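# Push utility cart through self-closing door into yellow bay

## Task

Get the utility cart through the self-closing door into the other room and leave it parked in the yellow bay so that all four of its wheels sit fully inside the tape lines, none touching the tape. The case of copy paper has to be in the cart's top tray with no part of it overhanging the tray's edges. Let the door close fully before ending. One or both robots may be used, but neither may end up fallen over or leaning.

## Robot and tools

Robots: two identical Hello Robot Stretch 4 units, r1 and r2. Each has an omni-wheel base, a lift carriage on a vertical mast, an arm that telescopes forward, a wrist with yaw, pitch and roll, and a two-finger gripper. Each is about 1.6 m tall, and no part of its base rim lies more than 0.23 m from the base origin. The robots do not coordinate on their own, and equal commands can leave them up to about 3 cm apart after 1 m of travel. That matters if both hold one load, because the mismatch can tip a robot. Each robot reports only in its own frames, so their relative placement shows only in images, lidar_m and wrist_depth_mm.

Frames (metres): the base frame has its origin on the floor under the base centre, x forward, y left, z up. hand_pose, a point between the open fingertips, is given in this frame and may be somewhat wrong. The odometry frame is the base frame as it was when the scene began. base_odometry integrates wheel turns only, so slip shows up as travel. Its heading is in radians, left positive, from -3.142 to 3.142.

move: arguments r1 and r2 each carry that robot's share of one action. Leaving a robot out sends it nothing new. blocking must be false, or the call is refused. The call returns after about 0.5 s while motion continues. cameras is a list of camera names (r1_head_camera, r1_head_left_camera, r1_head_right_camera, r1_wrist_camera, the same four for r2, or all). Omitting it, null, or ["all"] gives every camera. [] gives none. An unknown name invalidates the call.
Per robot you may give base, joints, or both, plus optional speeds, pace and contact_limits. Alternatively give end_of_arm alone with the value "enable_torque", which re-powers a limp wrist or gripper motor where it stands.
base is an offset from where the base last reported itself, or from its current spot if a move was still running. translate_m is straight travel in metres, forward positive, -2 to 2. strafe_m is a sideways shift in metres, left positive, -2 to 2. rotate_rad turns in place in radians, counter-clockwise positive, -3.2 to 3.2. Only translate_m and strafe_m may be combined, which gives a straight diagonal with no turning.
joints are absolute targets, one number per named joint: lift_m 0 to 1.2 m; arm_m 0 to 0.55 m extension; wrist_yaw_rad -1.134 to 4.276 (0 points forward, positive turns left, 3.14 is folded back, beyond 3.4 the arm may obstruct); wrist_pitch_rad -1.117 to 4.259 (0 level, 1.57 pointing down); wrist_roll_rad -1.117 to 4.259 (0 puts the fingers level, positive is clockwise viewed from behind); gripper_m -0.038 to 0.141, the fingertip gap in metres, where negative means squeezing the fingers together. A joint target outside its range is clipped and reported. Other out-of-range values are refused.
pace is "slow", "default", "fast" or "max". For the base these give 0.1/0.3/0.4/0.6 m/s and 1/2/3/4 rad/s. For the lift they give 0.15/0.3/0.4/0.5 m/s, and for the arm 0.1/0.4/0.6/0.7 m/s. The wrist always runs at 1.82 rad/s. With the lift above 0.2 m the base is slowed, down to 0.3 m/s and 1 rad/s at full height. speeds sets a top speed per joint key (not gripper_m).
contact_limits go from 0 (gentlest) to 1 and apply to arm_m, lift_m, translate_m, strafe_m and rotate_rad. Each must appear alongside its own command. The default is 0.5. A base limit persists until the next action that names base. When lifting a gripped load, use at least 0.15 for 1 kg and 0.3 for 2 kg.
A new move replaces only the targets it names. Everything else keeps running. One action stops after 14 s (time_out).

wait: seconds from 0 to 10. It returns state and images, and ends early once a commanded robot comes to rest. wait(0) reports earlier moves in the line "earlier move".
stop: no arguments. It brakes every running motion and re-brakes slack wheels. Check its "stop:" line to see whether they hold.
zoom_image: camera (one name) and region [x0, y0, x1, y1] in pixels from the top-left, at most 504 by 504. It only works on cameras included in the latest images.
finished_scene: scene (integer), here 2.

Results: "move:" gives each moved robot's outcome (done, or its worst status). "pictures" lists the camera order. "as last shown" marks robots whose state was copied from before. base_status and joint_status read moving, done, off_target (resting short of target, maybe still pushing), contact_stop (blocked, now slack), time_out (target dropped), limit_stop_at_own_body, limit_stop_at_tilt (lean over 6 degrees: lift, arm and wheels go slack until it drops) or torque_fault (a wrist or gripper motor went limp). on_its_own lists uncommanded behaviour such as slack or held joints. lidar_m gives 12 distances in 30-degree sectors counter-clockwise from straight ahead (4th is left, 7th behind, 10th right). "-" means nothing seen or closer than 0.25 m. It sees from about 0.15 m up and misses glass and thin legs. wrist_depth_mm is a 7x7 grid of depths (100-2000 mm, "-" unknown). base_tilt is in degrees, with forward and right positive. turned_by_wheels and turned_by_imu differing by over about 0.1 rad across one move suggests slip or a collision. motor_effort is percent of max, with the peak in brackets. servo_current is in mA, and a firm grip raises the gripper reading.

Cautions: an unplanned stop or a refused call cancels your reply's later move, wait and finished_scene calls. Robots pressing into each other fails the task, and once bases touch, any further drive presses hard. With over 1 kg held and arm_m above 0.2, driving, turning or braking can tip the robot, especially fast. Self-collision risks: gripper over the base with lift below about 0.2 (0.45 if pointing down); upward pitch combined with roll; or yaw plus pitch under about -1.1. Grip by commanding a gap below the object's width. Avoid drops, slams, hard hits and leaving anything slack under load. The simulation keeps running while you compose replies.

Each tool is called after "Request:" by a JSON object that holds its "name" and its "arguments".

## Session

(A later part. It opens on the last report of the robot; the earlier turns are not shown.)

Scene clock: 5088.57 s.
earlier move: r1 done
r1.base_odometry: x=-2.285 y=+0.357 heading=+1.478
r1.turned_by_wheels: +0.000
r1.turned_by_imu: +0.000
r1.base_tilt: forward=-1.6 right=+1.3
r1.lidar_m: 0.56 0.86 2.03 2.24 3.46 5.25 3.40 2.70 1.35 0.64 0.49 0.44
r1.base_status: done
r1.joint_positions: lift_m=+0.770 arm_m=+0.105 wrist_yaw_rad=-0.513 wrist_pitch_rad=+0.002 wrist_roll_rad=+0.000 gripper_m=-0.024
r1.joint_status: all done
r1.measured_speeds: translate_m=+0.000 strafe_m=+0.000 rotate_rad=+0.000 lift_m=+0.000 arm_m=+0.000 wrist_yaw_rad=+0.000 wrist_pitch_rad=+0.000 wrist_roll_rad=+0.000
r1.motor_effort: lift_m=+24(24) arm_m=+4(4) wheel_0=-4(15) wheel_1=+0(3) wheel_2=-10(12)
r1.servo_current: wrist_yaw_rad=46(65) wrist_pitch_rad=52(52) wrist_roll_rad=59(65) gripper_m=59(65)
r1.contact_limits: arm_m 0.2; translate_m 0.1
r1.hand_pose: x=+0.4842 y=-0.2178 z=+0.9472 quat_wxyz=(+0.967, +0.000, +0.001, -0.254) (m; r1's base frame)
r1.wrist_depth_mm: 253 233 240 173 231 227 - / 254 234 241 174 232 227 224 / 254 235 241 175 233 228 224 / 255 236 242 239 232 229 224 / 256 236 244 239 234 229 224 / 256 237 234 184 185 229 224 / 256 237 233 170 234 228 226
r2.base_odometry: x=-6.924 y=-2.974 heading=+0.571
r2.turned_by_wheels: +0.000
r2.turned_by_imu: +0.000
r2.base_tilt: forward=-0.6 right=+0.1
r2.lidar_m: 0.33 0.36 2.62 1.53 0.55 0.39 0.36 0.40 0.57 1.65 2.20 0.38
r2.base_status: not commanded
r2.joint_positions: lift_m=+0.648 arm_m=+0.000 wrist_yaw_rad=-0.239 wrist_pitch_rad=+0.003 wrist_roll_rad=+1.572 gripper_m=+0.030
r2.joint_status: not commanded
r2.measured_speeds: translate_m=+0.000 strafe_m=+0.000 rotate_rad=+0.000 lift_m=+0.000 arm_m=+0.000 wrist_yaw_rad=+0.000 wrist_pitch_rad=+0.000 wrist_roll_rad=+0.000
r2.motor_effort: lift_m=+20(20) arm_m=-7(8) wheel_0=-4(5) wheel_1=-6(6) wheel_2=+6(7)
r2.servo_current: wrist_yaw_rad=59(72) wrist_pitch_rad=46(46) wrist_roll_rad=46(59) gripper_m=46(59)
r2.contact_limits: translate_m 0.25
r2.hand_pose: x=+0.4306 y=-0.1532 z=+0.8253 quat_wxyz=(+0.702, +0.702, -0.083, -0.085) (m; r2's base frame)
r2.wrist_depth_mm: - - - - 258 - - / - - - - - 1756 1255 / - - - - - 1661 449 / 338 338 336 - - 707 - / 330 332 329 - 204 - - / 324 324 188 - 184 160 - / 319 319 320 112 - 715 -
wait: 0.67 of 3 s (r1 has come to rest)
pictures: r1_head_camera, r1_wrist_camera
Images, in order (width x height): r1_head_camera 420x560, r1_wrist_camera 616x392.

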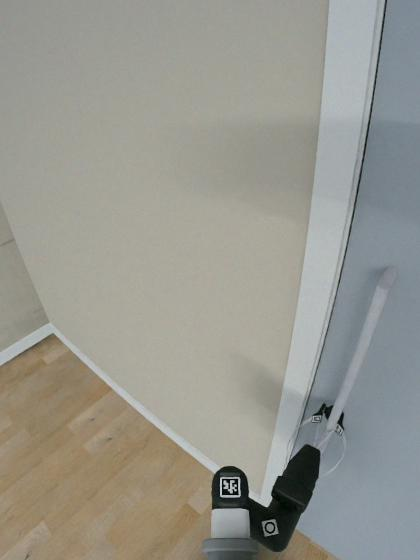

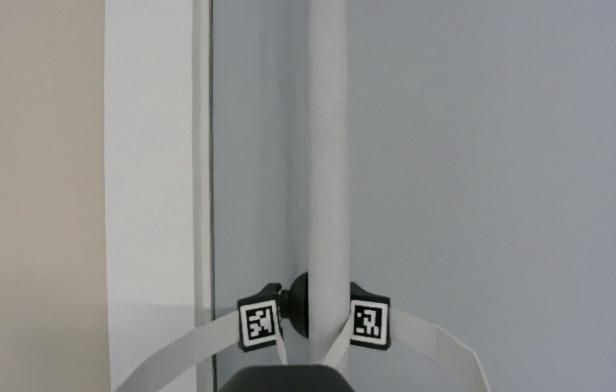

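Request:
{"name": "move", "arguments": {"blocking": false, "cameras": ["r2_head_camera"]}}

Request:
{"name": "zoom_image", "arguments": {"camera": "r2_head_camera", "region": [60, 0, 290, 300]}}

Scene clock: 5096.00 s.
r1.base_odometry: x=-2.285 y=+0.357 heading=+1.478
r1.turned_by_wheels: +0.000
r1.turned_by_imu: +0.000
r1.base_tilt: forward=-1.6 right=+1.2
r1.lidar_m: 0.49 0.87 2.05 2.27 3.45 5.26 3.38 2.73 1.34 0.63 0.50 0.44
r1.base_status: done
r1.joint_positions: lift_m=+0.770 arm_m=+0.105 wrist_yaw_rad=-0.513 wrist_pitch_rad=+0.002 wrist_roll_rad=+0.000 gripper_m=-0.024
r1.joint_status: all done
r1.measured_speeds: translate_m=+0.000 strafe_m=+0.000 rotate_rad=+0.000 lift_m=+0.000 arm_m=+0.000 wrist_yaw_rad=+0.000 wrist_pitch_rad=+0.000 wrist_roll_rad=+0.000
r1.motor_effort: lift_m=+24(24) arm_m=+4(4) wheel_0=-4(15) wheel_1=+1(3) wheel_2=-10(12)
r1.servo_current: wrist_yaw_rad=46(65) wrist_pitch_rad=39(52) wrist_roll_rad=39(65) gripper_m=52(65)
r1.contact_limits: arm_m 0.2; translate_m 0.1
r1.hand_pose: x=+0.4842 y=-0.2178 z=+0.9472 quat_wxyz=(+0.967, +0.000, +0.001, -0.254) (m; r1's base frame)
r1.wrist_depth_mm: 253 234 241 173 231 227 - / 254 234 241 174 232 227 223 / 255 235 241 175 232 228 223 / 255 236 242 239 233 229 224 / 256 236 244 239 234 229 225 / 257 237 234 184 183 229 224 / 257 236 234 171 235 228 225
r2.base_odometry: x=-6.924 y=-2.974 heading=+0.571
r2.turned_by_wheels: +0.000
r2.turned_by_imu: +0.000
r2.base_tilt: forward=-0.7 right=+0.0
r2.lidar_m: 0.34 0.36 2.62 1.55 0.55 0.38 0.36 0.41 0.56 1.64 2.26 0.39
r2.base_status: not commanded
r2.joint_positions: lift_m=+0.648 arm_m=+0.000 wrist_yaw_rad=-0.239 wrist_pitch_rad=+0.003 wrist_roll_rad=+1.572 gripper_m=+0.030
r2.joint_status: not commanded
r2.measured_speeds: translate_m=+0.000 strafe_m=+0.000 rotate_rad=+0.000 lift_m=+0.000 arm_m=+0.000 wrist_yaw_rad=+0.000 wrist_pitch_rad=+0.000 wrist_roll_rad=+0.000
r2.motor_effort: lift_m=+20(20) arm_m=-8(8) wheel_0=-4(5) wheel_1=-6(6) wheel_2=+7(7)
r2.servo_current: wrist_yaw_rad=72(72) wrist_pitch_rad=46(46) wrist_roll_rad=52(59) gripper_m=52(59)
r2.contact_limits: translate_m 0.25
r2.hand_pose: x=+0.4306 y=-0.1532 z=+0.8253 quat_wxyz=(+0.702, +0.702, -0.083, -0.085) (m; r2's base frame)
r2.wrist_depth_mm: - - - - 259 - - / - - - - - 1708 1229 / - - - - - 1708 449 / 338 336 338 - - 723 - / 329 329 330 - 205 - - / 324 324 187 - 183 160 - / 319 319 320 112 - 715 -
pictures: r2_head_camera
Images, in order (width x height): r2_head_camera 420x560.

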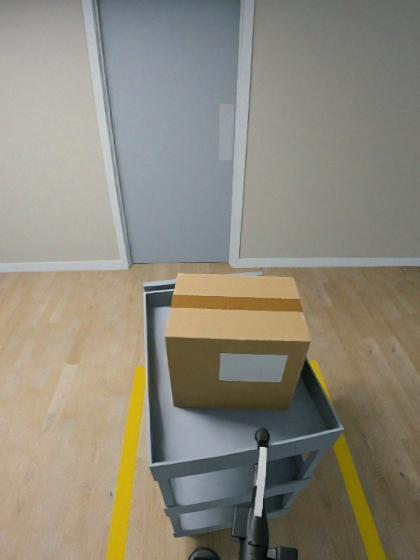

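Scaled by 1.680 from the camera's 420x560 image, which has a finer 1200x1600 frame.

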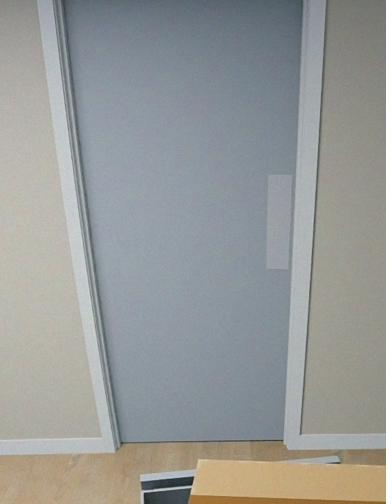

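Request:
{"name": "move", "arguments": {"blocking": false, "cameras": [], "r1": {"joints": {"gripper_m": 0.11}, "pace": "slow"}, "r2": {"joints": {"gripper_m": 0.1}, "pace": "slow"}}}

Request:
{"name": "wait", "arguments": {"seconds": 3, "cameras": ["r1_wrist_camera", "r2_head_camera", "r2_wrist_camera"]}}

Scene clock: 5108.60 s.
move: r1 moving; r2 moving
r1.base_odometry: x=-2.285 y=+0.357 heading=+1.478
r1.turned_by_wheels: +0.000
r1.turned_by_imu: +0.000
r1.base_tilt: forward=-1.6 right=+1.3
r1.lidar_m: 0.54 0.87 2.06 2.28 3.47 5.27 3.36 2.69 1.35 0.63 0.51 0.48
r1.base_status: not commanded
r1.joint_positions: lift_m=+0.770 arm_m=+0.105 wrist_yaw_rad=-0.514 wrist_pitch_rad=+0.002 wrist_roll_rad=+0.000 gripper_m=-0.011
r1.joint_status: gripper_m moving
r1.measured_speeds: translate_m=+0.000 strafe_m=+0.000 rotate_rad=+0.000 lift_m=+0.000 arm_m=+0.000 wrist_yaw_rad=-0.002 wrist_pitch_rad=+0.000 wrist_roll_rad=+0.000
r1.motor_effort: lift_m=+24(24) arm_m=+4(4) wheel_0=-3(4) wheel_1=+1(1) wheel_2=-10(10)
r1.servo_current: wrist_yaw_rad=59(65) wrist_pitch_rad=39(46) wrist_roll_rad=39(59) gripper_m=39(72)
r1.contact_limits: arm_m 0.2; translate_m 0.1
r1.hand_pose: x=+0.4840 y=-0.2179 z=+0.9472 quat_wxyz=(+0.967, +0.000, +0.001, -0.254) (m; r1's base frame)
r1.wrist_depth_mm: 254 234 242 237 233 228 - / 254 236 242 238 233 228 224 / 254 236 242 176 234 229 224 / 256 236 242 240 235 229 225 / 257 236 244 177 236 230 225 / 258 237 235 187 185 229 226 / 257 238 235 185 236 229 227
r2.base_odometry: x=-6.924 y=-2.974 heading=+0.571
r2.turned_by_wheels: +0.000
r2.turned_by_imu: +0.001
r2.base_tilt: forward=-0.7 right=+0.1
r2.lidar_m: 0.33 0.37 2.60 1.55 0.56 0.38 0.36 0.41 0.57 1.63 2.28 0.39
r2.base_status: not commanded
r2.joint_positions: lift_m=+0.648 arm_m=+0.000 wrist_yaw_rad=-0.243 wrist_pitch_rad=+0.003 wrist_roll_rad=+1.572 gripper_m=+0.040
r2.joint_status: gripper_m moving
r2.measured_speeds: translate_m=+0.000 strafe_m=+0.000 rotate_rad=+0.000 lift_m=+0.000 arm_m=+0.000 wrist_yaw_rad=-0.006 wrist_pitch_rad=+0.000 wrist_roll_rad=+0.000
r2.motor_effort: lift_m=+20(20) arm_m=-6(8) wheel_0=-3(4) wheel_1=-5(6) wheel_2=+5(7)
r2.servo_current: wrist_yaw_rad=59(78) wrist_pitch_rad=39(46) wrist_roll_rad=46(59) gripper_m=65(65)
r2.contact_limits: translate_m 0.25
r2.hand_pose: x=+0.4299 y=-0.1542 z=+0.8253 quat_wxyz=(+0.701, +0.702, -0.085, -0.087) (m; r2's base frame)
r2.wrist_depth_mm: - - - 258 - - - / - - - - - 1661 1205 / - - - - - 1708 452 / 340 338 340 - - 707 - / 332 332 332 - 204 - - / 327 327 189 - 185 157 - / 322 320 322 112 - - -
pictures: none
No camera images: "cameras" was empty.

Scene clock: 5110.97 s.
earlier move: r1 moving; r2 done
r1.base_odometry: x=-2.285 y=+0.357 heading=+1.478
r1.turned_by_wheels: +0.001
r1.turned_by_imu: +0.001
r1.base_tilt: forward=-1.6 right=+1.3
r1.lidar_m: 0.53 0.87 2.08 2.26 3.49 5.27 3.42 2.67 1.33 0.66 0.50 0.45
r1.base_status: not commanded
r1.joint_positions: lift_m=+0.770 arm_m=+0.105 wrist_yaw_rad=-0.514 wrist_pitch_rad=+0.002 wrist_roll_rad=+0.000 gripper_m=+0.067
r1.joint_status: gripper_m moving
r1.measured_speeds: translate_m=+0.000 strafe_m=+0.000 rotate_rad=+0.000 lift_m=+0.000 arm_m=+0.000 wrist_yaw_rad=+0.000 wrist_pitch_rad=+0.000 wrist_roll_rad=+0.000
r1.motor_effort: lift_m=+24(24) arm_m=+4(4) wheel_0=+0(4) wheel_1=+1(1) wheel_2=-6(10)
r1.servo_current: wrist_yaw_rad=59(78) wrist_pitch_rad=39(52) wrist_roll_rad=72(72) gripper_m=52(72)
r1.contact_limits: arm_m 0.2; translate_m 0.1
r1.hand_pose: x=+0.4840 y=-0.2179 z=+0.9472 quat_wxyz=(+0.967, +0.000, +0.001, -0.254) (m; r1's base frame)
r1.wrist_depth_mm: 256 236 242 237 231 226 221 / 257 237 242 239 232 226 222 / 258 238 243 239 231 228 222 / 259 238 244 240 233 228 224 / 260 239 245 241 234 229 224 / 262 239 209 242 187 229 224 / 263 241 236 150 236 228 224
r2.base_odometry: x=-6.924 y=-2.974 heading=+0.571
r2.turned_by_wheels: +0.000
r2.turned_by_imu: +0.000
r2.base_tilt: forward=-0.7 right=+0.1
r2.lidar_m: 0.35 0.37 2.62 1.50 0.55 0.39 0.37 0.41 0.54 1.61 2.25 0.39
r2.base_status: not commanded
r2.joint_positions: lift_m=+0.648 arm_m=+0.000 wrist_yaw_rad=-0.247 wrist_pitch_rad=+0.003 wrist_roll_rad=+1.572 gripper_m=+0.100
r2.joint_status: all done
r2.measured_speeds: translate_m=+0.000 strafe_m=+0.000 rotate_rad=+0.000 lift_m=+0.000 arm_m=+0.000 wrist_yaw_rad=+0.000 wrist_pitch_rad=+0.000 wrist_roll_rad=+0.000
r2.motor_effort: lift_m=+20(20) arm_m=-6(8) wheel_0=-3(4) wheel_1=-5(6) wheel_2=+5(7)
r2.servo_current: wrist_yaw_rad=46(78) wrist_pitch_rad=52(52) wrist_roll_rad=46(59) gripper_m=52(85)
r2.contact_limits: translate_m 0.25
r2.hand_pose: x=+0.4293 y=-0.1553 z=+0.8253 quat_wxyz=(+0.701, +0.702, -0.086, -0.088) (m; r2's base frame)
r2.wrist_depth_mm: - - - - - 1708 1160 / - - - - - 1708 1229 / - - - - - 1756 439 / - 347 347 - - 723 - / 343 340 342 - 213 788 - / 334 334 196 - 195 - - / 327 325 325 112 - 741 -
wait: 2.37 of 3 s (r2 has come to rest)
pictures: r1_wrist_camera, r2_head_camera, r2_wrist_camera
Images, in order (width x height): r1_wrist_camera 616x392, r2_head_camera 420x560, r2_wrist_camera 616x392.

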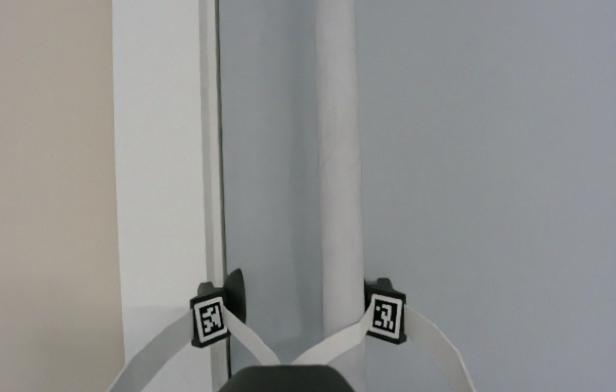

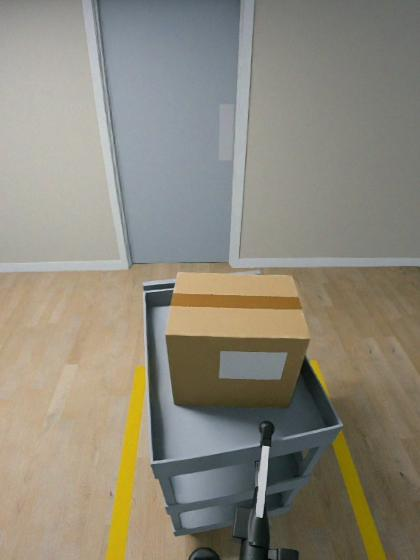

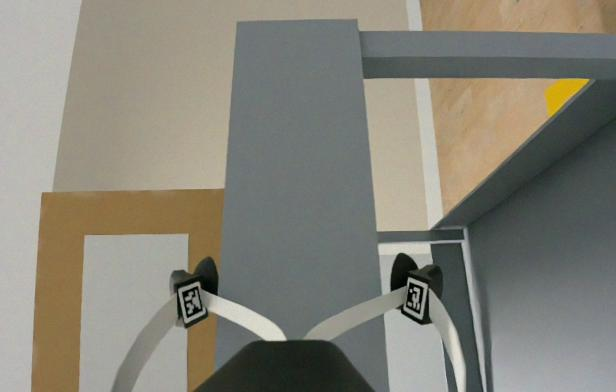

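Request:
{"name": "move", "arguments": {"blocking": false, "cameras": [], "r1": {"base": {"translate_m": -0.13, "strafe_m": 0.073}, "pace": "slow", "contact_limits": {"translate_m": 0.2}}, "r2": {"base": {"translate_m": -0.06}, "pace": "slow", "contact_limits": {"translate_m": 0.2}}}}

Request:
{"name": "wait", "arguments": {"seconds": 3, "cameras": ["r1_wrist_camera", "r2_head_camera", "r2_wrist_camera"]}}

Scene clock: 5118.83 s.
earlier move: r1 done
move: r1 moving; r2 moving
r1.base_odometry: x=-2.293 y=+0.345 heading=+1.478
r1.turned_by_wheels: +0.000
r1.turned_by_imu: +0.000
r1.base_tilt: forward=-1.6 right=+1.3
r1.lidar_m: 0.56 0.89 2.04 2.27 3.48 5.23 3.40 2.69 1.36 0.68 0.53 0.46
r1.base_status: translate_m moving; strafe_m moving
r1.joint_positions: lift_m=+0.770 arm_m=+0.105 wrist_yaw_rad=-0.509 wrist_pitch_rad=+0.002 wrist_roll_rad=+0.000 gripper_m=+0.110
r1.joint_status: all done
r1.measured_speeds: translate_m=-0.050 strafe_m=+0.027 rotate_rad=+0.008 lift_m=+0.000 arm_m=+0.000 wrist_yaw_rad=+0.026 wrist_pitch_rad=+0.000 wrist_roll_rad=+0.000
r1.motor_effort: lift_m=+24(24) arm_m=+4(4) wheel_0=-5(8) wheel_1=-1(3) wheel_2=+5(5)
r1.servo_current: wrist_yaw_rad=59(65) wrist_pitch_rad=46(46) wrist_roll_rad=46(59) gripper_m=39(52)
r1.contact_limits: arm_m 0.2; translate_m 0.2
r1.hand_pose: x=+0.4851 y=-0.2169 z=+0.9472 quat_wxyz=(+0.968, +0.000, +0.001, -0.252) (m; r1's base frame)
r1.wrist_depth_mm: 270 247 252 248 240 235 230 / 268 248 252 249 241 236 231 / 271 249 254 251 242 237 231 / 270 250 254 250 243 238 232 / 272 250 255 252 243 237 233 / 273 252 255 252 198 236 234 / 274 249 247 180 245 236 235
r2.base_odometry: x=-6.934 y=-2.981 heading=+0.571
r2.turned_by_wheels: +0.000
r2.turned_by_imu: +0.000
r2.base_tilt: forward=-0.7 right=+0.0
r2.lidar_m: 0.34 0.39 2.60 1.45 0.52 0.38 0.36 0.37 0.55 1.57 2.24 0.39
r2.base_status: translate_m moving
r2.joint_positions: lift_m=+0.648 arm_m=+0.000 wrist_yaw_rad=-0.247 wrist_pitch_rad=+0.003 wrist_roll_rad=+1.572 gripper_m=+0.100
r2.joint_status: not commanded
r2.measured_speeds: translate_m=-0.049 strafe_m=+0.000 rotate_rad=-0.002 lift_m=+0.000 arm_m=+0.000 wrist_yaw_rad=+0.000 wrist_pitch_rad=+0.000 wrist_roll_rad=+0.000
r2.motor_effort: lift_m=+20(20) arm_m=-6(6) wheel_0=-3(12) wheel_1=-5(8) wheel_2=+9(11)
r2.servo_current: wrist_yaw_rad=52(52) wrist_pitch_rad=46(46) wrist_roll_rad=39(59) gripper_m=46(59)
r2.contact_limits: translate_m 0.2
r2.hand_pose: x=+0.4293 y=-0.1553 z=+0.8253 quat_wxyz=(+0.701, +0.702, -0.086, -0.088) (m; r2's base frame)
r2.wrist_depth_mm: - - - - - 1618 1160 / - - - - - 1708 - / - - - - - 1708 442 / - 359 359 - - 741 - / 353 349 349 - 224 - - / 347 343 196 - 190 - - / 340 334 338 112 - 759 -
pictures: none
No camera images: "cameras" was empty.

Scene clock: 5120.17 s.
earlier move: r1 moving; r2 done
r1.base_odometry: x=-2.361 y=+0.247 heading=+1.478
r1.turned_by_wheels: +0.000
r1.turned_by_imu: +0.000
r1.base_tilt: forward=-1.6 right=+1.3
r1.lidar_m: 0.69 1.06 2.06 2.27 3.51 5.13 3.37 2.66 1.72 0.81 0.64 0.60
r1.base_status: translate_m moving; strafe_m moving
r1.joint_positions: lift_m=+0.770 arm_m=+0.105 wrist_yaw_rad=-0.508 wrist_pitch_rad=+0.002 wrist_roll_rad=+0.000 gripper_m=+0.110
r1.joint_status: all done
r1.measured_speeds: translate_m=-0.055 strafe_m=+0.029 rotate_rad=-0.006 lift_m=+0.000 arm_m=+0.000 wrist_yaw_rad=+0.000 wrist_pitch_rad=+0.000 wrist_roll_rad=+0.000
r1.motor_effort: lift_m=+24(24) arm_m=+1(4) wheel_0=-3(8) wheel_1=-2(5) wheel_2=+2(7)
r1.servo_current: wrist_yaw_rad=46(65) wrist_pitch_rad=39(46) wrist_roll_rad=52(72) gripper_m=46(52)
r1.contact_limits: arm_m 0.2; translate_m 0.2
r1.hand_pose: x=+0.4852 y=-0.2168 z=+0.9472 quat_wxyz=(+0.968, +0.000, +0.001, -0.252) (m; r1's base frame)
r1.wrist_depth_mm: - 387 366 364 351 340 330 / - 389 366 364 351 340 330 / - 389 366 364 355 342 332 / - 392 368 366 353 342 334 / - 394 366 368 355 345 334 / - 193 364 370 194 342 336 / - - 370 145 355 345 336
r2.base_odometry: x=-6.974 y=-3.006 heading=+0.571
r2.turned_by_wheels: +0.000
r2.turned_by_imu: +0.000
r2.base_tilt: forward=-0.7 right=+0.1
r2.lidar_m: 0.40 2.55 2.60 1.33 0.46 0.34 0.30 0.34 0.48 1.40 2.25 0.46
r2.base_status: done
r2.joint_positions: lift_m=+0.648 arm_m=+0.000 wrist_yaw_rad=-0.247 wrist_pitch_rad=+0.003 wrist_roll_rad=+1.572 gripper_m=+0.100
r2.joint_status: not commanded
r2.measured_speeds: translate_m=+0.000 strafe_m=+0.000 rotate_rad=+0.000 lift_m=+0.000 arm_m=+0.000 wrist_yaw_rad=+0.000 wrist_pitch_rad=+0.000 wrist_roll_rad=+0.000
r2.motor_effort: lift_m=+20(20) arm_m=-6(6) wheel_0=-4(12) wheel_1=-4(8) wheel_2=+6(11)
r2.servo_current: wrist_yaw_rad=39(65) wrist_pitch_rad=39(52) wrist_roll_rad=39(59) gripper_m=52(59)
r2.contact_limits: translate_m 0.2
r2.hand_pose: x=+0.4293 y=-0.1553 z=+0.8253 quat_wxyz=(+0.701, +0.702, -0.086, -0.088) (m; r2's base frame)
r2.wrist_depth_mm: - - - - - 1661 1138 / - - - 329 - 1618 1160 / - - - 304 - 1756 452 / - - - - - 707 - / - 397 399 - 276 - - / - 389 198 - 199 - - / - 384 384 112 - - -
wait: 1.33 of 3 s (r2 has come to rest)
pictures: r1_wrist_camera, r2_head_camera, r2_wrist_camera
Images, in order (width x height): r1_wrist_camera 616x392, r2_head_camera 420x560, r2_wrist_camera 616x392.

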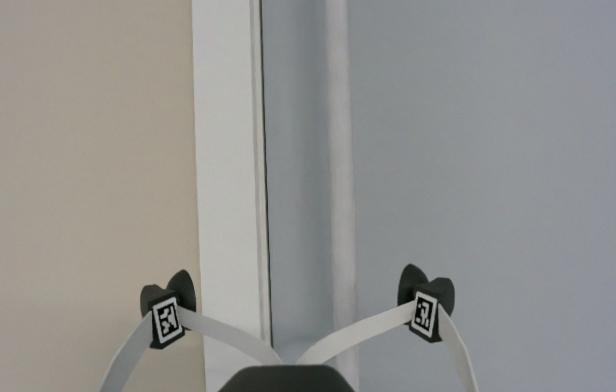

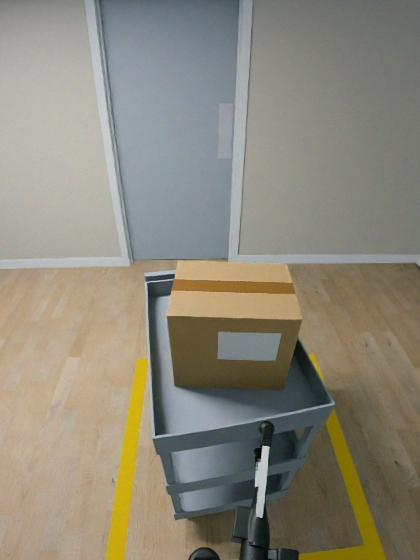

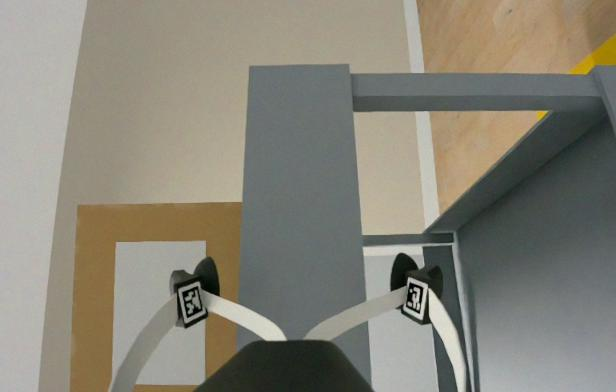

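Request:
{"name": "zoom_image", "arguments": {"camera": "r2_head_camera", "region": [100, 340, 390, 560]}}

Scaled by 1.738 from the camera's 420x560 image, which has a finer 1200x1600 frame.

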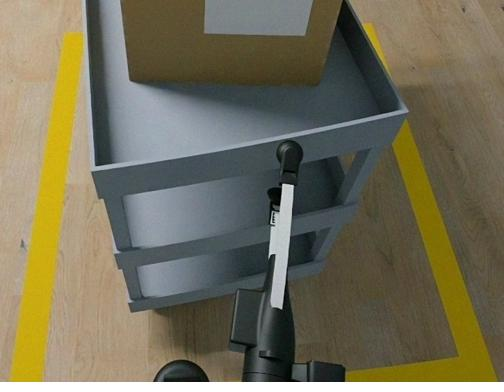

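Request:
{"name": "move", "arguments": {"blocking": false, "cameras": [], "r2": {"joints": {"wrist_yaw_rad": -1.0}, "speeds": {"wrist_yaw_rad": 0.6}}}}

Request:
{"name": "wait", "arguments": {"seconds": 3, "cameras": ["r2_head_camera", "r2_head_right_camera", "r2_head_left_camera", "r1_head_camera"]}}

Scene clock: 5140.57 s.
earlier move: r1 done
move: r2 moving
r1.base_odometry: x=-2.370 y=+0.234 heading=+1.478
r1.turned_by_wheels: +0.000
r1.turned_by_imu: +0.000
r1.base_tilt: forward=-1.6 right=+1.3
r1.lidar_m: 0.73 1.12 2.07 2.28 3.49 5.12 3.36 2.68 1.74 0.81 0.64 0.60
r1.base_status: done
r1.joint_positions: lift_m=+0.770 arm_m=+0.105 wrist_yaw_rad=-0.508 wrist_pitch_rad=+0.002 wrist_roll_rad=+0.000 gripper_m=+0.110
r1.joint_status: not commanded
r1.measured_speeds: translate_m=+0.000 strafe_m=+0.000 rotate_rad=+0.000 lift_m=+0.000 arm_m=+0.000 wrist_yaw_rad=+0.000 wrist_pitch_rad=+0.000 wrist_roll_rad=+0.000
r1.motor_effort: lift_m=+24(24) arm_m=-3(4) wheel_0=-4(5) wheel_1=-3(3) wheel_2=+1(1)
r1.servo_current: wrist_yaw_rad=59(59) wrist_pitch_rad=46(46) wrist_roll_rad=59(59) gripper_m=39(52)
r1.contact_limits: arm_m 0.2; translate_m 0.2
r1.hand_pose: x=+0.4852 y=-0.2168 z=+0.9472 quat_wxyz=(+0.968, +0.000, +0.001, -0.252) (m; r1's base frame)
r1.wrist_depth_mm: - - 379 384 368 355 343 / - - 384 382 370 357 347 / - - 387 387 373 359 347 / - - 387 387 370 359 349 / - - 384 389 373 362 349 / - 191 382 389 198 357 353 / - - 387 145 375 362 353
r2.base_odometry: x=-6.974 y=-3.006 heading=+0.571
r2.turned_by_wheels: +0.000
r2.turned_by_imu: +0.000
r2.base_tilt: forward=-0.7 right=+0.1
r2.lidar_m: 0.40 2.56 2.62 1.32 0.45 0.32 0.31 0.35 0.48 1.38 2.26 0.44
r2.base_status: not commanded
r2.joint_positions: lift_m=+0.648 arm_m=+0.000 wrist_yaw_rad=-0.489 wrist_pitch_rad=+0.003 wrist_roll_rad=+1.572 gripper_m=+0.100
r2.joint_status: wrist_yaw_rad moving
r2.measured_speeds: translate_m=+0.000 strafe_m=+0.000 rotate_rad=+0.000 lift_m=+0.000 arm_m=+0.000 wrist_yaw_rad=-0.601 wrist_pitch_rad=+0.000 wrist_roll_rad=+0.000
r2.motor_effort: lift_m=+20(20) arm_m=-6(6) wheel_0=-3(4) wheel_1=-4(4) wheel_2=+6(6)
r2.servo_current: wrist_yaw_rad=78(98) wrist_pitch_rad=39(46) wrist_roll_rad=46(65) gripper_m=52(59)
r2.contact_limits: translate_m 0.2
r2.hand_pose: x=+0.3845 y=-0.2127 z=+0.8253 quat_wxyz=(+0.686, +0.687, -0.170, -0.172) (m; r2's base frame)
r2.wrist_depth_mm: - - - - - 1708 1160 / - - - - - 1708 1160 / - - - - - 1708 1182 / - - - 364 - 1756 442 / - - - 327 - 1708 517 / - 421 198 - 188 - - / - 399 404 112 - - -
pictures: none
No camera images: "cameras" was empty.

Scene clock: 5141.73 s.
earlier move: r2 done
r1.base_odometry: x=-2.370 y=+0.234 heading=+1.478
r1.turned_by_wheels: +0.000
r1.turned_by_imu: +0.000
r1.base_tilt: forward=-1.6 right=+1.2
r1.lidar_m: 0.71 1.12 2.07 2.28 3.50 5.11 3.39 2.69 1.72 0.83 0.64 0.60
r1.base_status: done
r1.joint_positions: lift_m=+0.770 arm_m=+0.105 wrist_yaw_rad=-0.508 wrist_pitch_rad=+0.002 wrist_roll_rad=+0.000 gripper_m=+0.110
r1.joint_status: not commanded
r1.measured_speeds: translate_m=+0.000 strafe_m=+0.000 rotate_rad=+0.000 lift_m=+0.000 arm_m=+0.000 wrist_yaw_rad=+0.000 wrist_pitch_rad=+0.000 wrist_roll_rad=+0.000
r1.motor_effort: lift_m=+24(24) arm_m=-3(4) wheel_0=-4(5) wheel_1=-3(3) wheel_2=+1(1)
r1.servo_current: wrist_yaw_rad=59(65) wrist_pitch_rad=39(52) wrist_roll_rad=20(72) gripper_m=39(52)
r1.contact_limits: arm_m 0.2; translate_m 0.2
r1.hand_pose: x=+0.4852 y=-0.2168 z=+0.9472 quat_wxyz=(+0.968, +0.000, +0.001, -0.252) (m; r1's base frame)
r1.wrist_depth_mm: - - 382 384 368 355 345 / - - 384 382 370 355 347 / - - 387 384 373 357 347 / - - 387 387 373 359 349 / - - 387 389 375 359 351 / - 190 382 389 198 357 351 / - - 389 145 373 362 353
r2.base_odometry: x=-6.974 y=-3.006 heading=+0.571
r2.turned_by_wheels: +0.000
r2.turned_by_imu: +0.000
r2.base_tilt: forward=-0.7 right=+0.0
r2.lidar_m: 0.41 2.53 2.63 1.30 0.48 0.33 0.31 0.35 0.47 1.40 2.25 0.48
r2.base_status: not commanded
r2.joint_positions: lift_m=+0.648 arm_m=+0.000 wrist_yaw_rad=-0.997 wrist_pitch_rad=+0.003 wrist_roll_rad=+1.572 gripper_m=+0.100
r2.joint_status: all done
r2.measured_speeds: translate_m=+0.000 strafe_m=+0.000 rotate_rad=+0.000 lift_m=+0.000 arm_m=+0.000 wrist_yaw_rad=+0.000 wrist_pitch_rad=+0.000 wrist_roll_rad=+0.000
r2.motor_effort: lift_m=+20(20) arm_m=-6(6) wheel_0=-4(4) wheel_1=-4(4) wheel_2=+6(6)
r2.servo_current: wrist_yaw_rad=46(98) wrist_pitch_rad=46(46) wrist_roll_rad=52(65) gripper_m=39(59)
r2.contact_limits: translate_m 0.2
r2.hand_pose: x=+0.2541 y=-0.2897 z=+0.8253 quat_wxyz=(+0.620, +0.622, -0.337, -0.339) (m; r2's base frame)
r2.wrist_depth_mm: - - - - - 1708 1160 / - - - - - 1661 1138 / - - - - - 1661 1182 / - - - - - 1756 1205 / - - - - - 1708 1182 / - - 197 - 215 1464 1205 / - - - 112 - 1756 1160
wait: 1.17 of 3 s (r2 has come to rest)
pictures: r1_head_camera, r2_head_camera, r2_head_left_camera, r2_head_right_camera
Images, in order (width x height): r1_head_camera 420x560, r2_head_camera 420x560, r2_head_left_camera 420x672, r2_head_right_camera 420x672.

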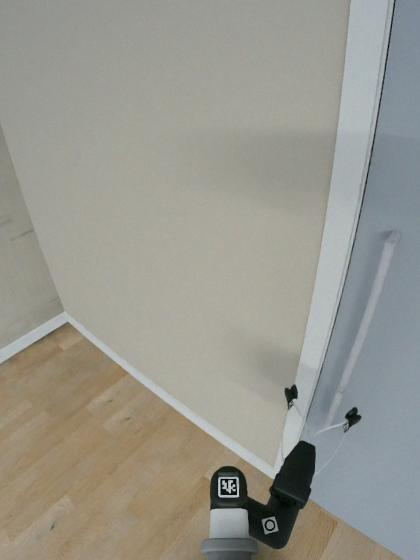

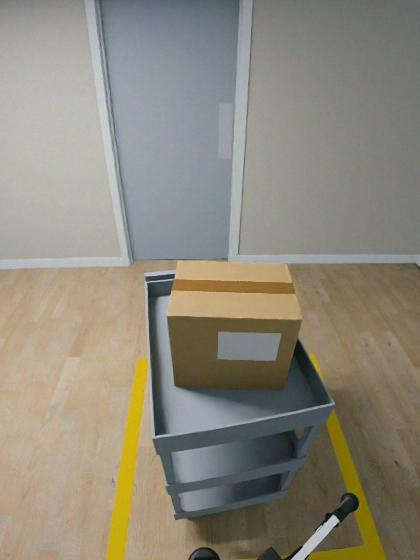

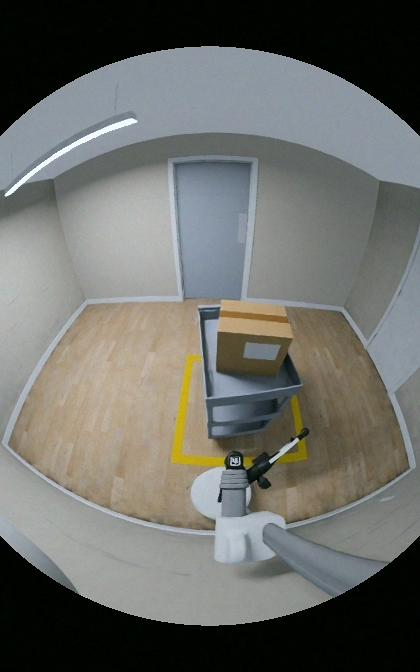

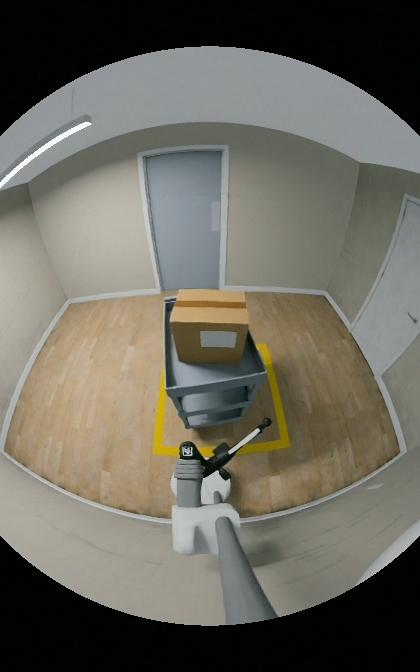

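Request:
{"name": "move", "arguments": {"blocking": false, "cameras": [], "r2": {"base": {"strafe_m": 0.7}, "contact_limits": {"strafe_m": 0.3}}}}

Request:
{"name": "wait", "arguments": {"seconds": 5, "cameras": ["r2_head_camera", "r2_head_right_camera", "r2_head_left_camera"]}}

Scene clock: 5147.93 s.
move: r2 moving
r1.base_odometry: x=-2.370 y=+0.234 heading=+1.478
r1.turned_by_wheels: +0.000
r1.turned_by_imu: +0.000
r1.base_tilt: forward=-1.6 right=+1.3
r1.lidar_m: 0.72 1.11 2.09 2.25 3.51 5.10 3.38 2.69 1.72 0.84 0.65 0.60
r1.base_status: not commanded
r1.joint_positions: lift_m=+0.770 arm_m=+0.105 wrist_yaw_rad=-0.508 wrist_pitch_rad=+0.002 wrist_roll_rad=+0.000 gripper_m=+0.110
r1.joint_status: not commanded
r1.measured_speeds: translate_m=+0.000 strafe_m=+0.000 rotate_rad=+0.000 lift_m=+0.000 arm_m=+0.000 wrist_yaw_rad=+0.000 wrist_pitch_rad=+0.000 wrist_roll_rad=+0.000
r1.motor_effort: lift_m=+24(24) arm_m=-3(4) wheel_0=-4(5) wheel_1=-3(4) wheel_2=+1(1)
r1.servo_current: wrist_yaw_rad=39(59) wrist_pitch_rad=39(46) wrist_roll_rad=39(59) gripper_m=39(46)
r1.contact_limits: arm_m 0.2; translate_m 0.2
r1.hand_pose: x=+0.4852 y=-0.2168 z=+0.9472 quat_wxyz=(+0.968, +0.000, +0.001, -0.252) (m; r1's base frame)
r1.wrist_depth_mm: - - 382 384 368 355 345 / - - 384 384 370 357 347 / - - 384 384 370 357 349 / - - 387 387 373 359 349 / - - 387 389 375 362 351 / - 191 382 389 198 359 351 / - - 389 146 373 362 353
r2.base_odometry: x=-6.994 y=-2.976 heading=+0.571
r2.turned_by_wheels: +0.000
r2.turned_by_imu: +0.001
r2.base_tilt: forward=-0.7 right=+0.1
r2.lidar_m: 0.39 2.55 2.57 1.29 0.47 0.33 0.32 0.33 0.47 1.40 2.29 0.46
r2.base_status: strafe_m moving
r2.joint_positions: lift_m=+0.648 arm_m=+0.000 wrist_yaw_rad=-0.997 wrist_pitch_rad=+0.003 wrist_roll_rad=+1.572 gripper_m=+0.100
r2.joint_status: not commanded
r2.measured_speeds: translate_m=-0.002 strafe_m=+0.139 rotate_rad=+0.009 lift_m=+0.000 arm_m=+0.000 wrist_yaw_rad=+0.000 wrist_pitch_rad=+0.000 wrist_roll_rad=+0.000
r2.motor_effort: lift_m=+20(20) arm_m=-6(6) wheel_0=-11(11) wheel_1=+10(11) wheel_2=-1(5)
r2.servo_current: wrist_yaw_rad=52(52) wrist_pitch_rad=39(46) wrist_roll_rad=46(52) gripper_m=46(59)
r2.contact_limits: strafe_m 0.3
r2.hand_pose: x=+0.2541 y=-0.2897 z=+0.8253 quat_wxyz=(+0.620, +0.622, -0.337, -0.339) (m; r2's base frame)
r2.wrist_depth_mm: - - - - - 1661 1160 / - - - - - 1708 1182 / - - - - - 1708 1182 / - - - - - 1708 1182 / - - - - - 1708 1182 / - - 198 - 216 1499 1182 / - - - 112 - 1756 1182
pictures: none
No camera images: "cameras" was empty.

Scene clock: 5151.10 s.
earlier move: r2 done
r1.base_odometry: x=-2.370 y=+0.234 heading=+1.478
r1.turned_by_wheels: +0.000
r1.turned_by_imu: +0.000
r1.base_tilt: forward=-1.6 right=+1.2
r1.lidar_m: 0.70 1.12 2.07 2.28 3.53 5.11 3.38 2.68 1.73 0.82 0.64 0.60
r1.base_status: not commanded
r1.joint_positions: lift_m=+0.770 arm_m=+0.105 wrist_yaw_rad=-0.508 wrist_pitch_rad=+0.002 wrist_roll_rad=+0.000 gripper_m=+0.110
r1.joint_status: not commanded
r1.measured_speeds: translate_m=+0.000 strafe_m=+0.000 rotate_rad=+0.000 lift_m=+0.000 arm_m=+0.000 wrist_yaw_rad=+0.000 wrist_pitch_rad=+0.000 wrist_roll_rad=+0.000
r1.motor_effort: lift_m=+24(24) arm_m=-4(4) wheel_0=-5(5) wheel_1=-3(4) wheel_2=+1(1)
r1.servo_current: wrist_yaw_rad=59(72) wrist_pitch_rad=46(46) wrist_roll_rad=52(72) gripper_m=52(52)
r1.contact_limits: arm_m 0.2; translate_m 0.2
r1.hand_pose: x=+0.4852 y=-0.2168 z=+0.9472 quat_wxyz=(+0.968, +0.000, +0.001, -0.252) (m; r1's base frame)
r1.wrist_depth_mm: - - 382 384 368 355 343 / - - 384 382 368 357 349 / - - 384 384 370 359 349 / - - 384 387 373 359 349 / - - 384 387 375 359 351 / - 191 382 389 198 357 351 / - - 387 146 373 362 353
r2.base_odometry: x=-7.352 y=-2.417 heading=+0.571
r2.turned_by_wheels: +0.000
r2.turned_by_imu: +0.001
r2.base_tilt: forward=-0.7 right=+0.1
r2.lidar_m: 2.44 2.56 1.88 1.25 0.47 0.31 0.30 0.35 0.47 1.39 0.70 0.79
r2.base_status: done
r2.joint_positions: lift_m=+0.648 arm_m=+0.000 wrist_yaw_rad=-0.997 wrist_pitch_rad=+0.003 wrist_roll_rad=+1.572 gripper_m=+0.100
r2.joint_status: not commanded
r2.measured_speeds: translate_m=+0.000 strafe_m=+0.000 rotate_rad=+0.000 lift_m=+0.000 arm_m=+0.000 wrist_yaw_rad=+0.000 wrist_pitch_rad=+0.000 wrist_roll_rad=+0.000
r2.motor_effort: lift_m=+20(20) arm_m=-6(6) wheel_0=-1(13) wheel_1=+1(13) wheel_2=+0(5)
r2.servo_current: wrist_yaw_rad=46(65) wrist_pitch_rad=39(52) wrist_roll_rad=52(65) gripper_m=46(59)
r2.contact_limits: strafe_m 0.3
r2.hand_pose: x=+0.2541 y=-0.2897 z=+0.8253 quat_wxyz=(+0.620, +0.622, -0.337, -0.339) (m; r2's base frame)
r2.wrist_depth_mm: - - - - - 1661 1138 / - - - - - 1708 1182 / - - - - - 1537 1042 / - - - 866 - - - / - - 809 634 - - - / - - 198 647 202 - - / - - - 112 - - -
wait: 3.17 of 5 s (r2 has come to rest)
pictures: r2_head_camera, r2_head_left_camera, r2_head_right_camera
Images, in order (width x height): r2_head_camera 420x560, r2_head_left_camera 420x672, r2_head_right_camera 420x672.

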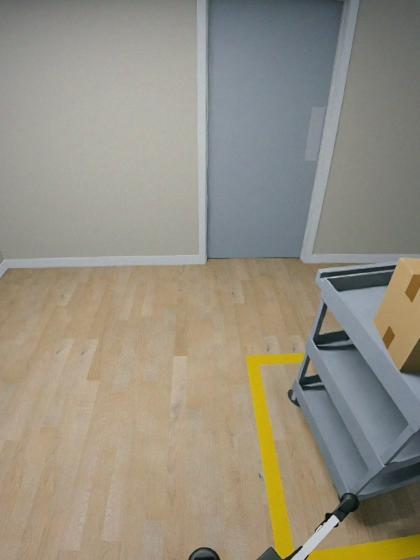

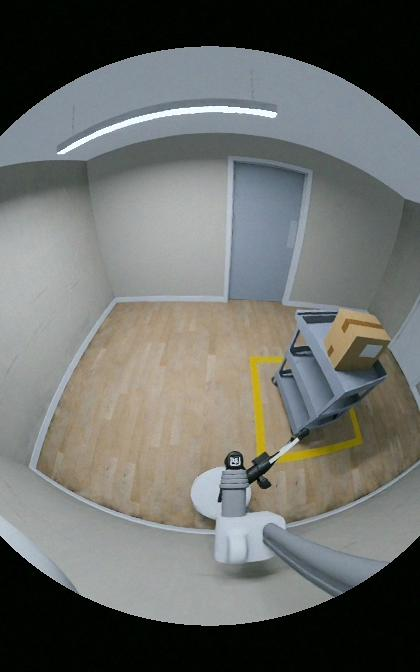

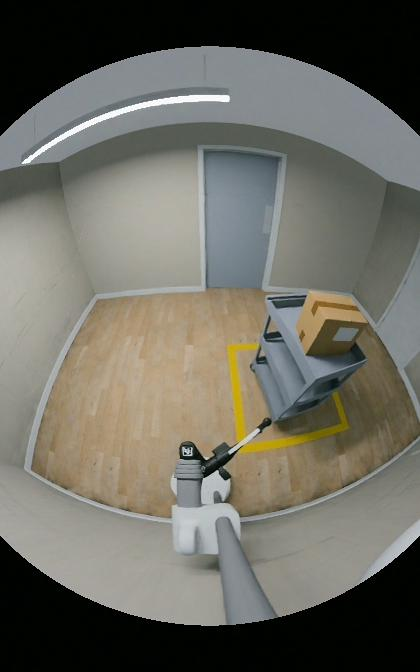

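Request:
{"name": "zoom_image", "arguments": {"camera": "r2_head_right_camera", "region": [210, 280, 390, 460]}}

Request:
{"name": "zoom_image", "arguments": {"camera": "r2_head_left_camera", "region": [230, 300, 400, 470]}}

Request:
{"name": "zoom_image", "arguments": {"camera": "r2_head_camera", "region": [220, 330, 420, 560]}}

Scaled by 2.800 from the camera's 420x672 image, which has a finer 600x960 frame.

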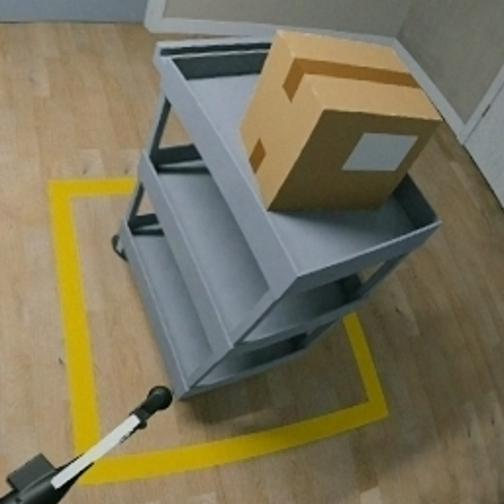

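Scaled by 2.965 from the camera's 420x672 image, which has a finer 600x960 frame.

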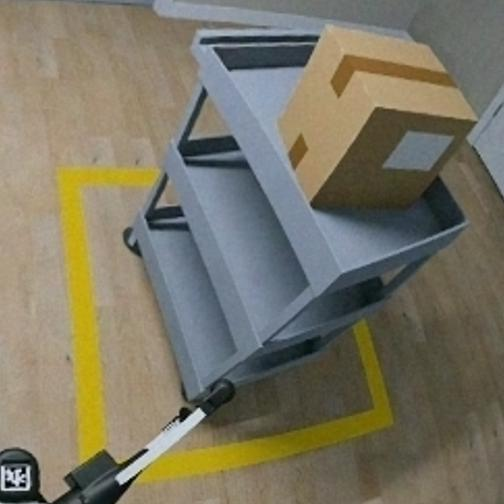

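Scaled by 2.191 from the camera's 420x560 image, which has a finer 1200x1600 frame.

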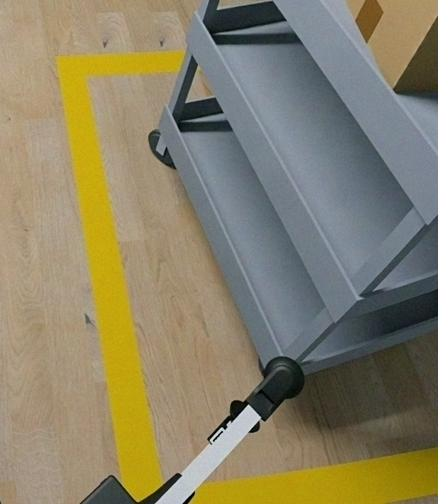

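Request:
{"name": "move", "arguments": {"blocking": false, "cameras": [], "r2": {"base": {"translate_m": 1.9}, "contact_limits": {"translate_m": 0.3}}}}

Request:
{"name": "wait", "arguments": {"seconds": 9, "cameras": []}}

Request:
{"name": "move", "arguments": {"blocking": false, "cameras": [], "r2": {"base": {"rotate_rad": -2.25}, "pace": "slow", "contact_limits": {"rotate_rad": 0.3}}}}

Request:
{"name": "wait", "arguments": {"seconds": 5, "cameras": ["r2_head_camera", "r2_head_right_camera", "r2_head_left_camera"]}}

Scene clock: 5186.00 s.
move: r2 moving
r1.base_odometry: x=-2.370 y=+0.234 heading=+1.478
r1.turned_by_wheels: +0.000
r1.turned_by_imu: +0.000
r1.base_tilt: forward=-1.6 right=+1.3
r1.lidar_m: 0.73 1.12 2.07 2.29 3.54 5.12 3.35 2.69 1.75 0.85 0.65 0.60
r1.base_status: not commanded
r1.joint_positions: lift_m=+0.770 arm_m=+0.105 wrist_yaw_rad=-0.508 wrist_pitch_rad=+0.002 wrist_roll_rad=+0.000 gripper_m=+0.110
r1.joint_status: not commanded
r1.measured_speeds: translate_m=+0.000 strafe_m=+0.000 rotate_rad=+0.000 lift_m=+0.000 arm_m=+0.000 wrist_yaw_rad=+0.000 wrist_pitch_rad=+0.000 wrist_roll_rad=+0.000
r1.motor_effort: lift_m=+24(24) arm_m=-4(4) wheel_0=-4(5) wheel_1=-3(3) wheel_2=+1(1)
r1.servo_current: wrist_yaw_rad=59(72) wrist_pitch_rad=39(46) wrist_roll_rad=39(52) gripper_m=46(46)
r1.contact_limits: arm_m 0.2; translate_m 0.2
r1.hand_pose: x=+0.4852 y=-0.2168 z=+0.9472 quat_wxyz=(+0.968, +0.000, +0.001, -0.252) (m; r1's base frame)
r1.wrist_depth_mm: - - 384 382 370 355 345 / - - 384 382 368 355 347 / - - 384 387 370 359 347 / - - 387 384 373 359 349 / - - 384 387 373 362 351 / - 191 384 389 199 359 351 / - - 389 145 375 362 353
r2.base_odometry: x=-7.326 y=-2.400 heading=+0.571
r2.turned_by_wheels: +0.000
r2.turned_by_imu: +0.001
r2.base_tilt: forward=-0.7 right=+0.0
r2.lidar_m: 2.41 2.53 1.88 1.39 0.50 0.35 0.33 0.37 0.52 1.49 0.69 0.78
r2.base_status: translate_m moving
r2.joint_positions: lift_m=+0.648 arm_m=+0.000 wrist_yaw_rad=-0.997 wrist_pitch_rad=+0.003 wrist_roll_rad=+1.572 gripper_m=+0.100
r2.joint_status: not commanded
r2.measured_speeds: translate_m=+0.121 strafe_m=+0.000 rotate_rad=+0.003 lift_m=+0.000 arm_m=+0.000 wrist_yaw_rad=+0.000 wrist_pitch_rad=+0.000 wrist_roll_rad=+0.000
r2.motor_effort: lift_m=+20(20) arm_m=-6(6) wheel_0=+8(10) wheel_1=+7(9) wheel_2=-12(13)
r2.servo_current: wrist_yaw_rad=46(59) wrist_pitch_rad=39(52) wrist_roll_rad=39(59) gripper_m=52(59)
r2.contact_limits: translate_m 0.3
r2.hand_pose: x=+0.2541 y=-0.2897 z=+0.8253 quat_wxyz=(+0.620, +0.622, -0.337, -0.339) (m; r2's base frame)
r2.wrist_depth_mm: - - - - - 1708 1138 / - - - - - 1708 1182 / - - - - - 1464 1042 / - - 931 661 - - - / - - 750 715 - - - / - - 198 647 198 - - / - - - 112 - - 1008
pictures: none
No camera images: "cameras" was empty.

Scene clock: 5193.30 s.
earlier move: r2 done
r1.base_odometry: x=-2.370 y=+0.234 heading=+1.478
r1.turned_by_wheels: +0.000
r1.turned_by_imu: +0.000
r1.base_tilt: forward=-1.6 right=+1.3
r1.lidar_m: 0.71 1.11 2.08 2.29 3.52 5.12 3.35 2.68 1.73 0.84 0.65 0.59
r1.base_status: not commanded
r1.joint_positions: lift_m=+0.770 arm_m=+0.105 wrist_yaw_rad=-0.508 wrist_pitch_rad=+0.002 wrist_roll_rad=+0.000 gripper_m=+0.110
r1.joint_status: not commanded
r1.measured_speeds: translate_m=+0.000 strafe_m=+0.000 rotate_rad=+0.000 lift_m=+0.000 arm_m=+0.000 wrist_yaw_rad=+0.000 wrist_pitch_rad=+0.000 wrist_roll_rad=+0.000
r1.motor_effort: lift_m=+24(24) arm_m=-4(4) wheel_0=-4(5) wheel_1=-3(3) wheel_2=+1(1)
r1.servo_current: wrist_yaw_rad=39(72) wrist_pitch_rad=46(52) wrist_roll_rad=39(65) gripper_m=39(52)
r1.contact_limits: arm_m 0.2; translate_m 0.2
r1.hand_pose: x=+0.4852 y=-0.2168 z=+0.9472 quat_wxyz=(+0.968, +0.000, +0.001, -0.252) (m; r1's base frame)
r1.wrist_depth_mm: - - 382 382 368 355 345 / - - 382 384 368 355 349 / - - 387 384 370 357 347 / - - 387 384 370 357 349 / - - 384 387 373 359 351 / - 190 382 387 198 357 351 / - - 392 145 373 362 353
r2.base_odometry: x=-5.754 y=-1.390 heading=+0.571
r2.turned_by_wheels: +0.000
r2.turned_by_imu: +0.003
r2.base_tilt: forward=-0.7 right=+0.0
r2.lidar_m: 0.54 0.58 0.80 1.80 1.88 2.27 2.19 0.92 1.07 2.17 0.89 0.65
r2.base_status: done
r2.joint_positions: lift_m=+0.648 arm_m=+0.000 wrist_yaw_rad=-0.997 wrist_pitch_rad=+0.003 wrist_roll_rad=+1.572 gripper_m=+0.100
r2.joint_status: not commanded
r2.measured_speeds: translate_m=+0.000 strafe_m=+0.000 rotate_rad=+0.000 lift_m=+0.000 arm_m=+0.000 wrist_yaw_rad=+0.000 wrist_pitch_rad=+0.000 wrist_roll_rad=+0.000
r2.motor_effort: lift_m=+20(20) arm_m=-6(6) wheel_0=+2(12) wheel_1=+4(9) wheel_2=-2(14)
r2.servo_current: wrist_yaw_rad=46(65) wrist_pitch_rad=46(52) wrist_roll_rad=52(59) gripper_m=39(59)
r2.contact_limits: translate_m 0.3
r2.hand_pose: x=+0.2541 y=-0.2897 z=+0.8253 quat_wxyz=(+0.620, +0.622, -0.337, -0.339) (m; r2's base frame)
r2.wrist_depth_mm: - - - - - 1661 1138 / - - - - - 1499 1138 / - - - - - - 1118 / - 1025 1025 - - - - / - - - - - - - / - - 190 - 187 - - / - - - 112 - - -
wait: 7.30 of 9 s (r2 has come to rest)
pictures: none
No camera images: "cameras" was empty.

Scene clock: 5193.80 s.
move: r2 moving
r1.base_odometry: x=-2.370 y=+0.234 heading=+1.478
r1.turned_by_wheels: +0.000
r1.turned_by_imu: +0.000
r1.base_tilt: forward=-1.6 right=+1.3
r1.lidar_m: 0.70 1.11 2.09 2.26 3.52 5.13 3.33 2.67 1.74 0.85 0.65 0.60
r1.base_status: not commanded
r1.joint_positions: lift_m=+0.770 arm_m=+0.105 wrist_yaw_rad=-0.508 wrist_pitch_rad=+0.002 wrist_roll_rad=+0.000 gripper_m=+0.110
r1.joint_status: not commanded
r1.measured_speeds: translate_m=+0.000 strafe_m=+0.000 rotate_rad=+0.000 lift_m=+0.000 arm_m=+0.000 wrist_yaw_rad=+0.000 wrist_pitch_rad=+0.000 wrist_roll_rad=+0.000
r1.motor_effort: lift_m=+24(24) arm_m=-4(4) wheel_0=-4(5) wheel_1=-3(3) wheel_2=+1(1)
r1.servo_current: wrist_yaw_rad=39(59) wrist_pitch_rad=46(52) wrist_roll_rad=33(59) gripper_m=46(52)
r1.contact_limits: arm_m 0.2; translate_m 0.2
r1.hand_pose: x=+0.4852 y=-0.2168 z=+0.9472 quat_wxyz=(+0.968, +0.000, +0.001, -0.252) (m; r1's base frame)
r1.wrist_depth_mm: - - 382 382 368 357 343 / - - 387 384 368 357 347 / - - 387 387 370 359 347 / - - 384 387 370 359 349 / - - 384 387 375 362 349 / - 191 382 389 198 357 351 / - - 389 145 375 362 353
r2.base_odometry: x=-5.754 y=-1.390 heading=+0.446
r2.turned_by_wheels: -0.126
r2.turned_by_imu: -0.122
r2.base_tilt: forward=-0.7 right=+0.1
r2.lidar_m: 0.52 0.56 0.72 1.59 1.83 2.32 2.19 0.92 0.98 2.88 1.06 0.67
r2.base_status: rotate_rad moving
r2.joint_positions: lift_m=+0.648 arm_m=+0.000 wrist_yaw_rad=-0.997 wrist_pitch_rad=+0.003 wrist_roll_rad=+1.572 gripper_m=+0.100
r2.joint_status: not commanded
r2.measured_speeds: translate_m=+0.000 strafe_m=+0.001 rotate_rad=-0.489 lift_m=+0.000 arm_m=+0.000 wrist_yaw_rad=+0.000 wrist_pitch_rad=+0.000 wrist_roll_rad=+0.000
r2.motor_effort: lift_m=+20(20) arm_m=-6(6) wheel_0=+4(9) wheel_1=+7(8) wheel_2=+8(9)
r2.servo_current: wrist_yaw_rad=59(65) wrist_pitch_rad=39(46) wrist_roll_rad=52(59) gripper_m=52(52)
r2.contact_limits: rotate_rad 0.3
r2.hand_pose: x=+0.2541 y=-0.2897 z=+0.8253 quat_wxyz=(+0.620, +0.622, -0.337, -0.339) (m; r2's base frame)
r2.wrist_depth_mm: - - - - - 1756 1182 / - - - - - 1661 1182 / - - - - - 1430 1160 / - - - - - - - / - 1025 976 - - - - / - - 191 - 186 - - / - - - 112 - - -
pictures: none
No camera images: "cameras" was empty.

Scene clock: 5196.83 s.
earlier move: r2 done
r1.base_odometry: x=-2.370 y=+0.234 heading=+1.478
r1.turned_by_wheels: +0.000
r1.turned_by_imu: +0.000
r1.base_tilt: forward=-1.6 right=+1.3
r1.lidar_m: 0.69 1.13 2.06 2.27 3.52 5.07 3.35 2.66 1.72 0.85 0.63 0.60
r1.base_status: not commanded
r1.joint_positions: lift_m=+0.770 arm_m=+0.105 wrist_yaw_rad=-0.508 wrist_pitch_rad=+0.002 wrist_roll_rad=+0.000 gripper_m=+0.110
r1.joint_status: not commanded
r1.measured_speeds: translate_m=+0.000 strafe_m=+0.000 rotate_rad=+0.000 lift_m=+0.000 arm_m=+0.000 wrist_yaw_rad=+0.000 wrist_pitch_rad=+0.000 wrist_roll_rad=+0.000
r1.motor_effort: lift_m=+24(24) arm_m=-4(4) wheel_0=-5(5) wheel_1=-3(3) wheel_2=+1(1)
r1.servo_current: wrist_yaw_rad=46(65) wrist_pitch_rad=39(52) wrist_roll_rad=59(72) gripper_m=46(52)
r1.contact_limits: arm_m 0.2; translate_m 0.2
r1.hand_pose: x=+0.4852 y=-0.2168 z=+0.9472 quat_wxyz=(+0.968, +0.000, +0.001, -0.252) (m; r1's base frame)
r1.wrist_depth_mm: - - 384 382 366 355 345 / - - 384 384 370 359 347 / - - 384 384 370 359 349 / - - 384 387 373 359 349 / - - 384 387 375 362 351 / - 190 382 392 198 359 351 / - - 389 145 373 364 353
r2.base_odometry: x=-5.754 y=-1.390 heading=-1.677
r2.turned_by_wheels: -2.123
r2.turned_by_imu: -2.066
r2.base_tilt: forward=-0.7 right=+0.1
r2.lidar_m: 0.97 2.89 1.04 0.67 0.55 0.54 0.74 1.54 1.80 2.32 2.19 0.92
r2.base_status: done
r2.joint_positions: lift_m=+0.648 arm_m=+0.000 wrist_yaw_rad=-0.997 wrist_pitch_rad=+0.003 wrist_roll_rad=+1.572 gripper_m=+0.100
r2.joint_status: not commanded
r2.measured_speeds: translate_m=+0.000 strafe_m=+0.000 rotate_rad=+0.000 lift_m=+0.000 arm_m=+0.000 wrist_yaw_rad=+0.000 wrist_pitch_rad=+0.000 wrist_roll_rad=+0.000
r2.motor_effort: lift_m=+20(20) arm_m=-6(7) wheel_0=+4(11) wheel_1=+5(9) wheel_2=+6(9)
r2.servo_current: wrist_yaw_rad=39(65) wrist_pitch_rad=39(52) wrist_roll_rad=46(65) gripper_m=52(59)
r2.contact_limits: rotate_rad 0.3
r2.hand_pose: x=+0.2541 y=-0.2897 z=+0.8253 quat_wxyz=(+0.620, +0.622, -0.337, -0.339) (m; r2's base frame)
r2.wrist_depth_mm: - - - - - 1708 1160 / - - - - - 1708 1160 / - - - - - 1756 1160 / - - - - - 1756 1182 / - - - - - 1756 1205 / - - 198 - 215 1537 1182 / - - - 112 - 1756 1182
wait: 3.03 of 5 s (r2 has come to rest)
pictures: r2_head_camera, r2_head_left_camera, r2_head_right_camera
Images, in order (width x height): r2_head_camera 420x560, r2_head_left_camera 420x672, r2_head_right_camera 420x672.

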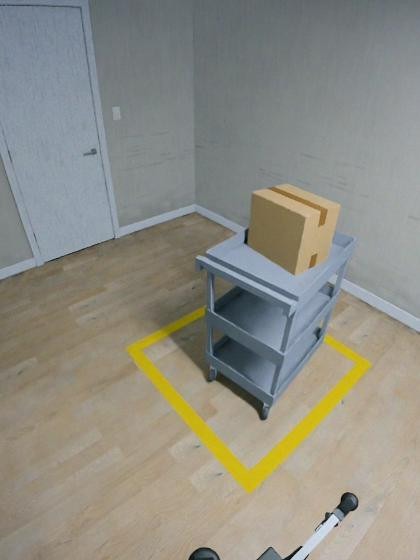

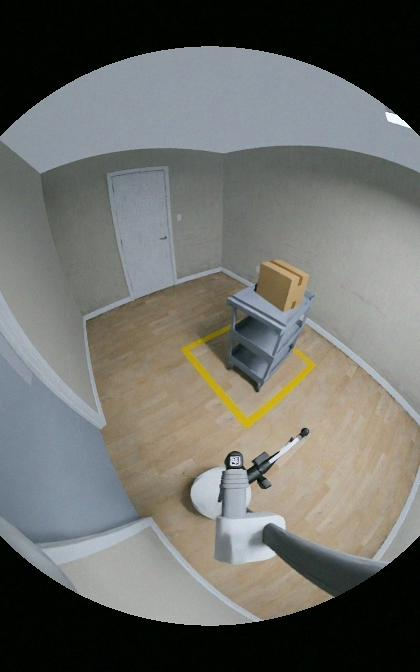

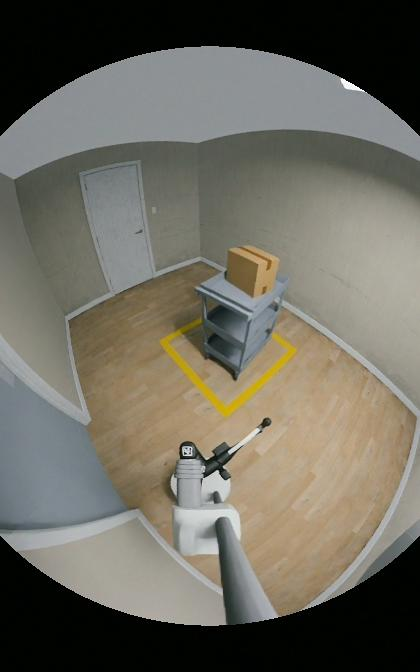

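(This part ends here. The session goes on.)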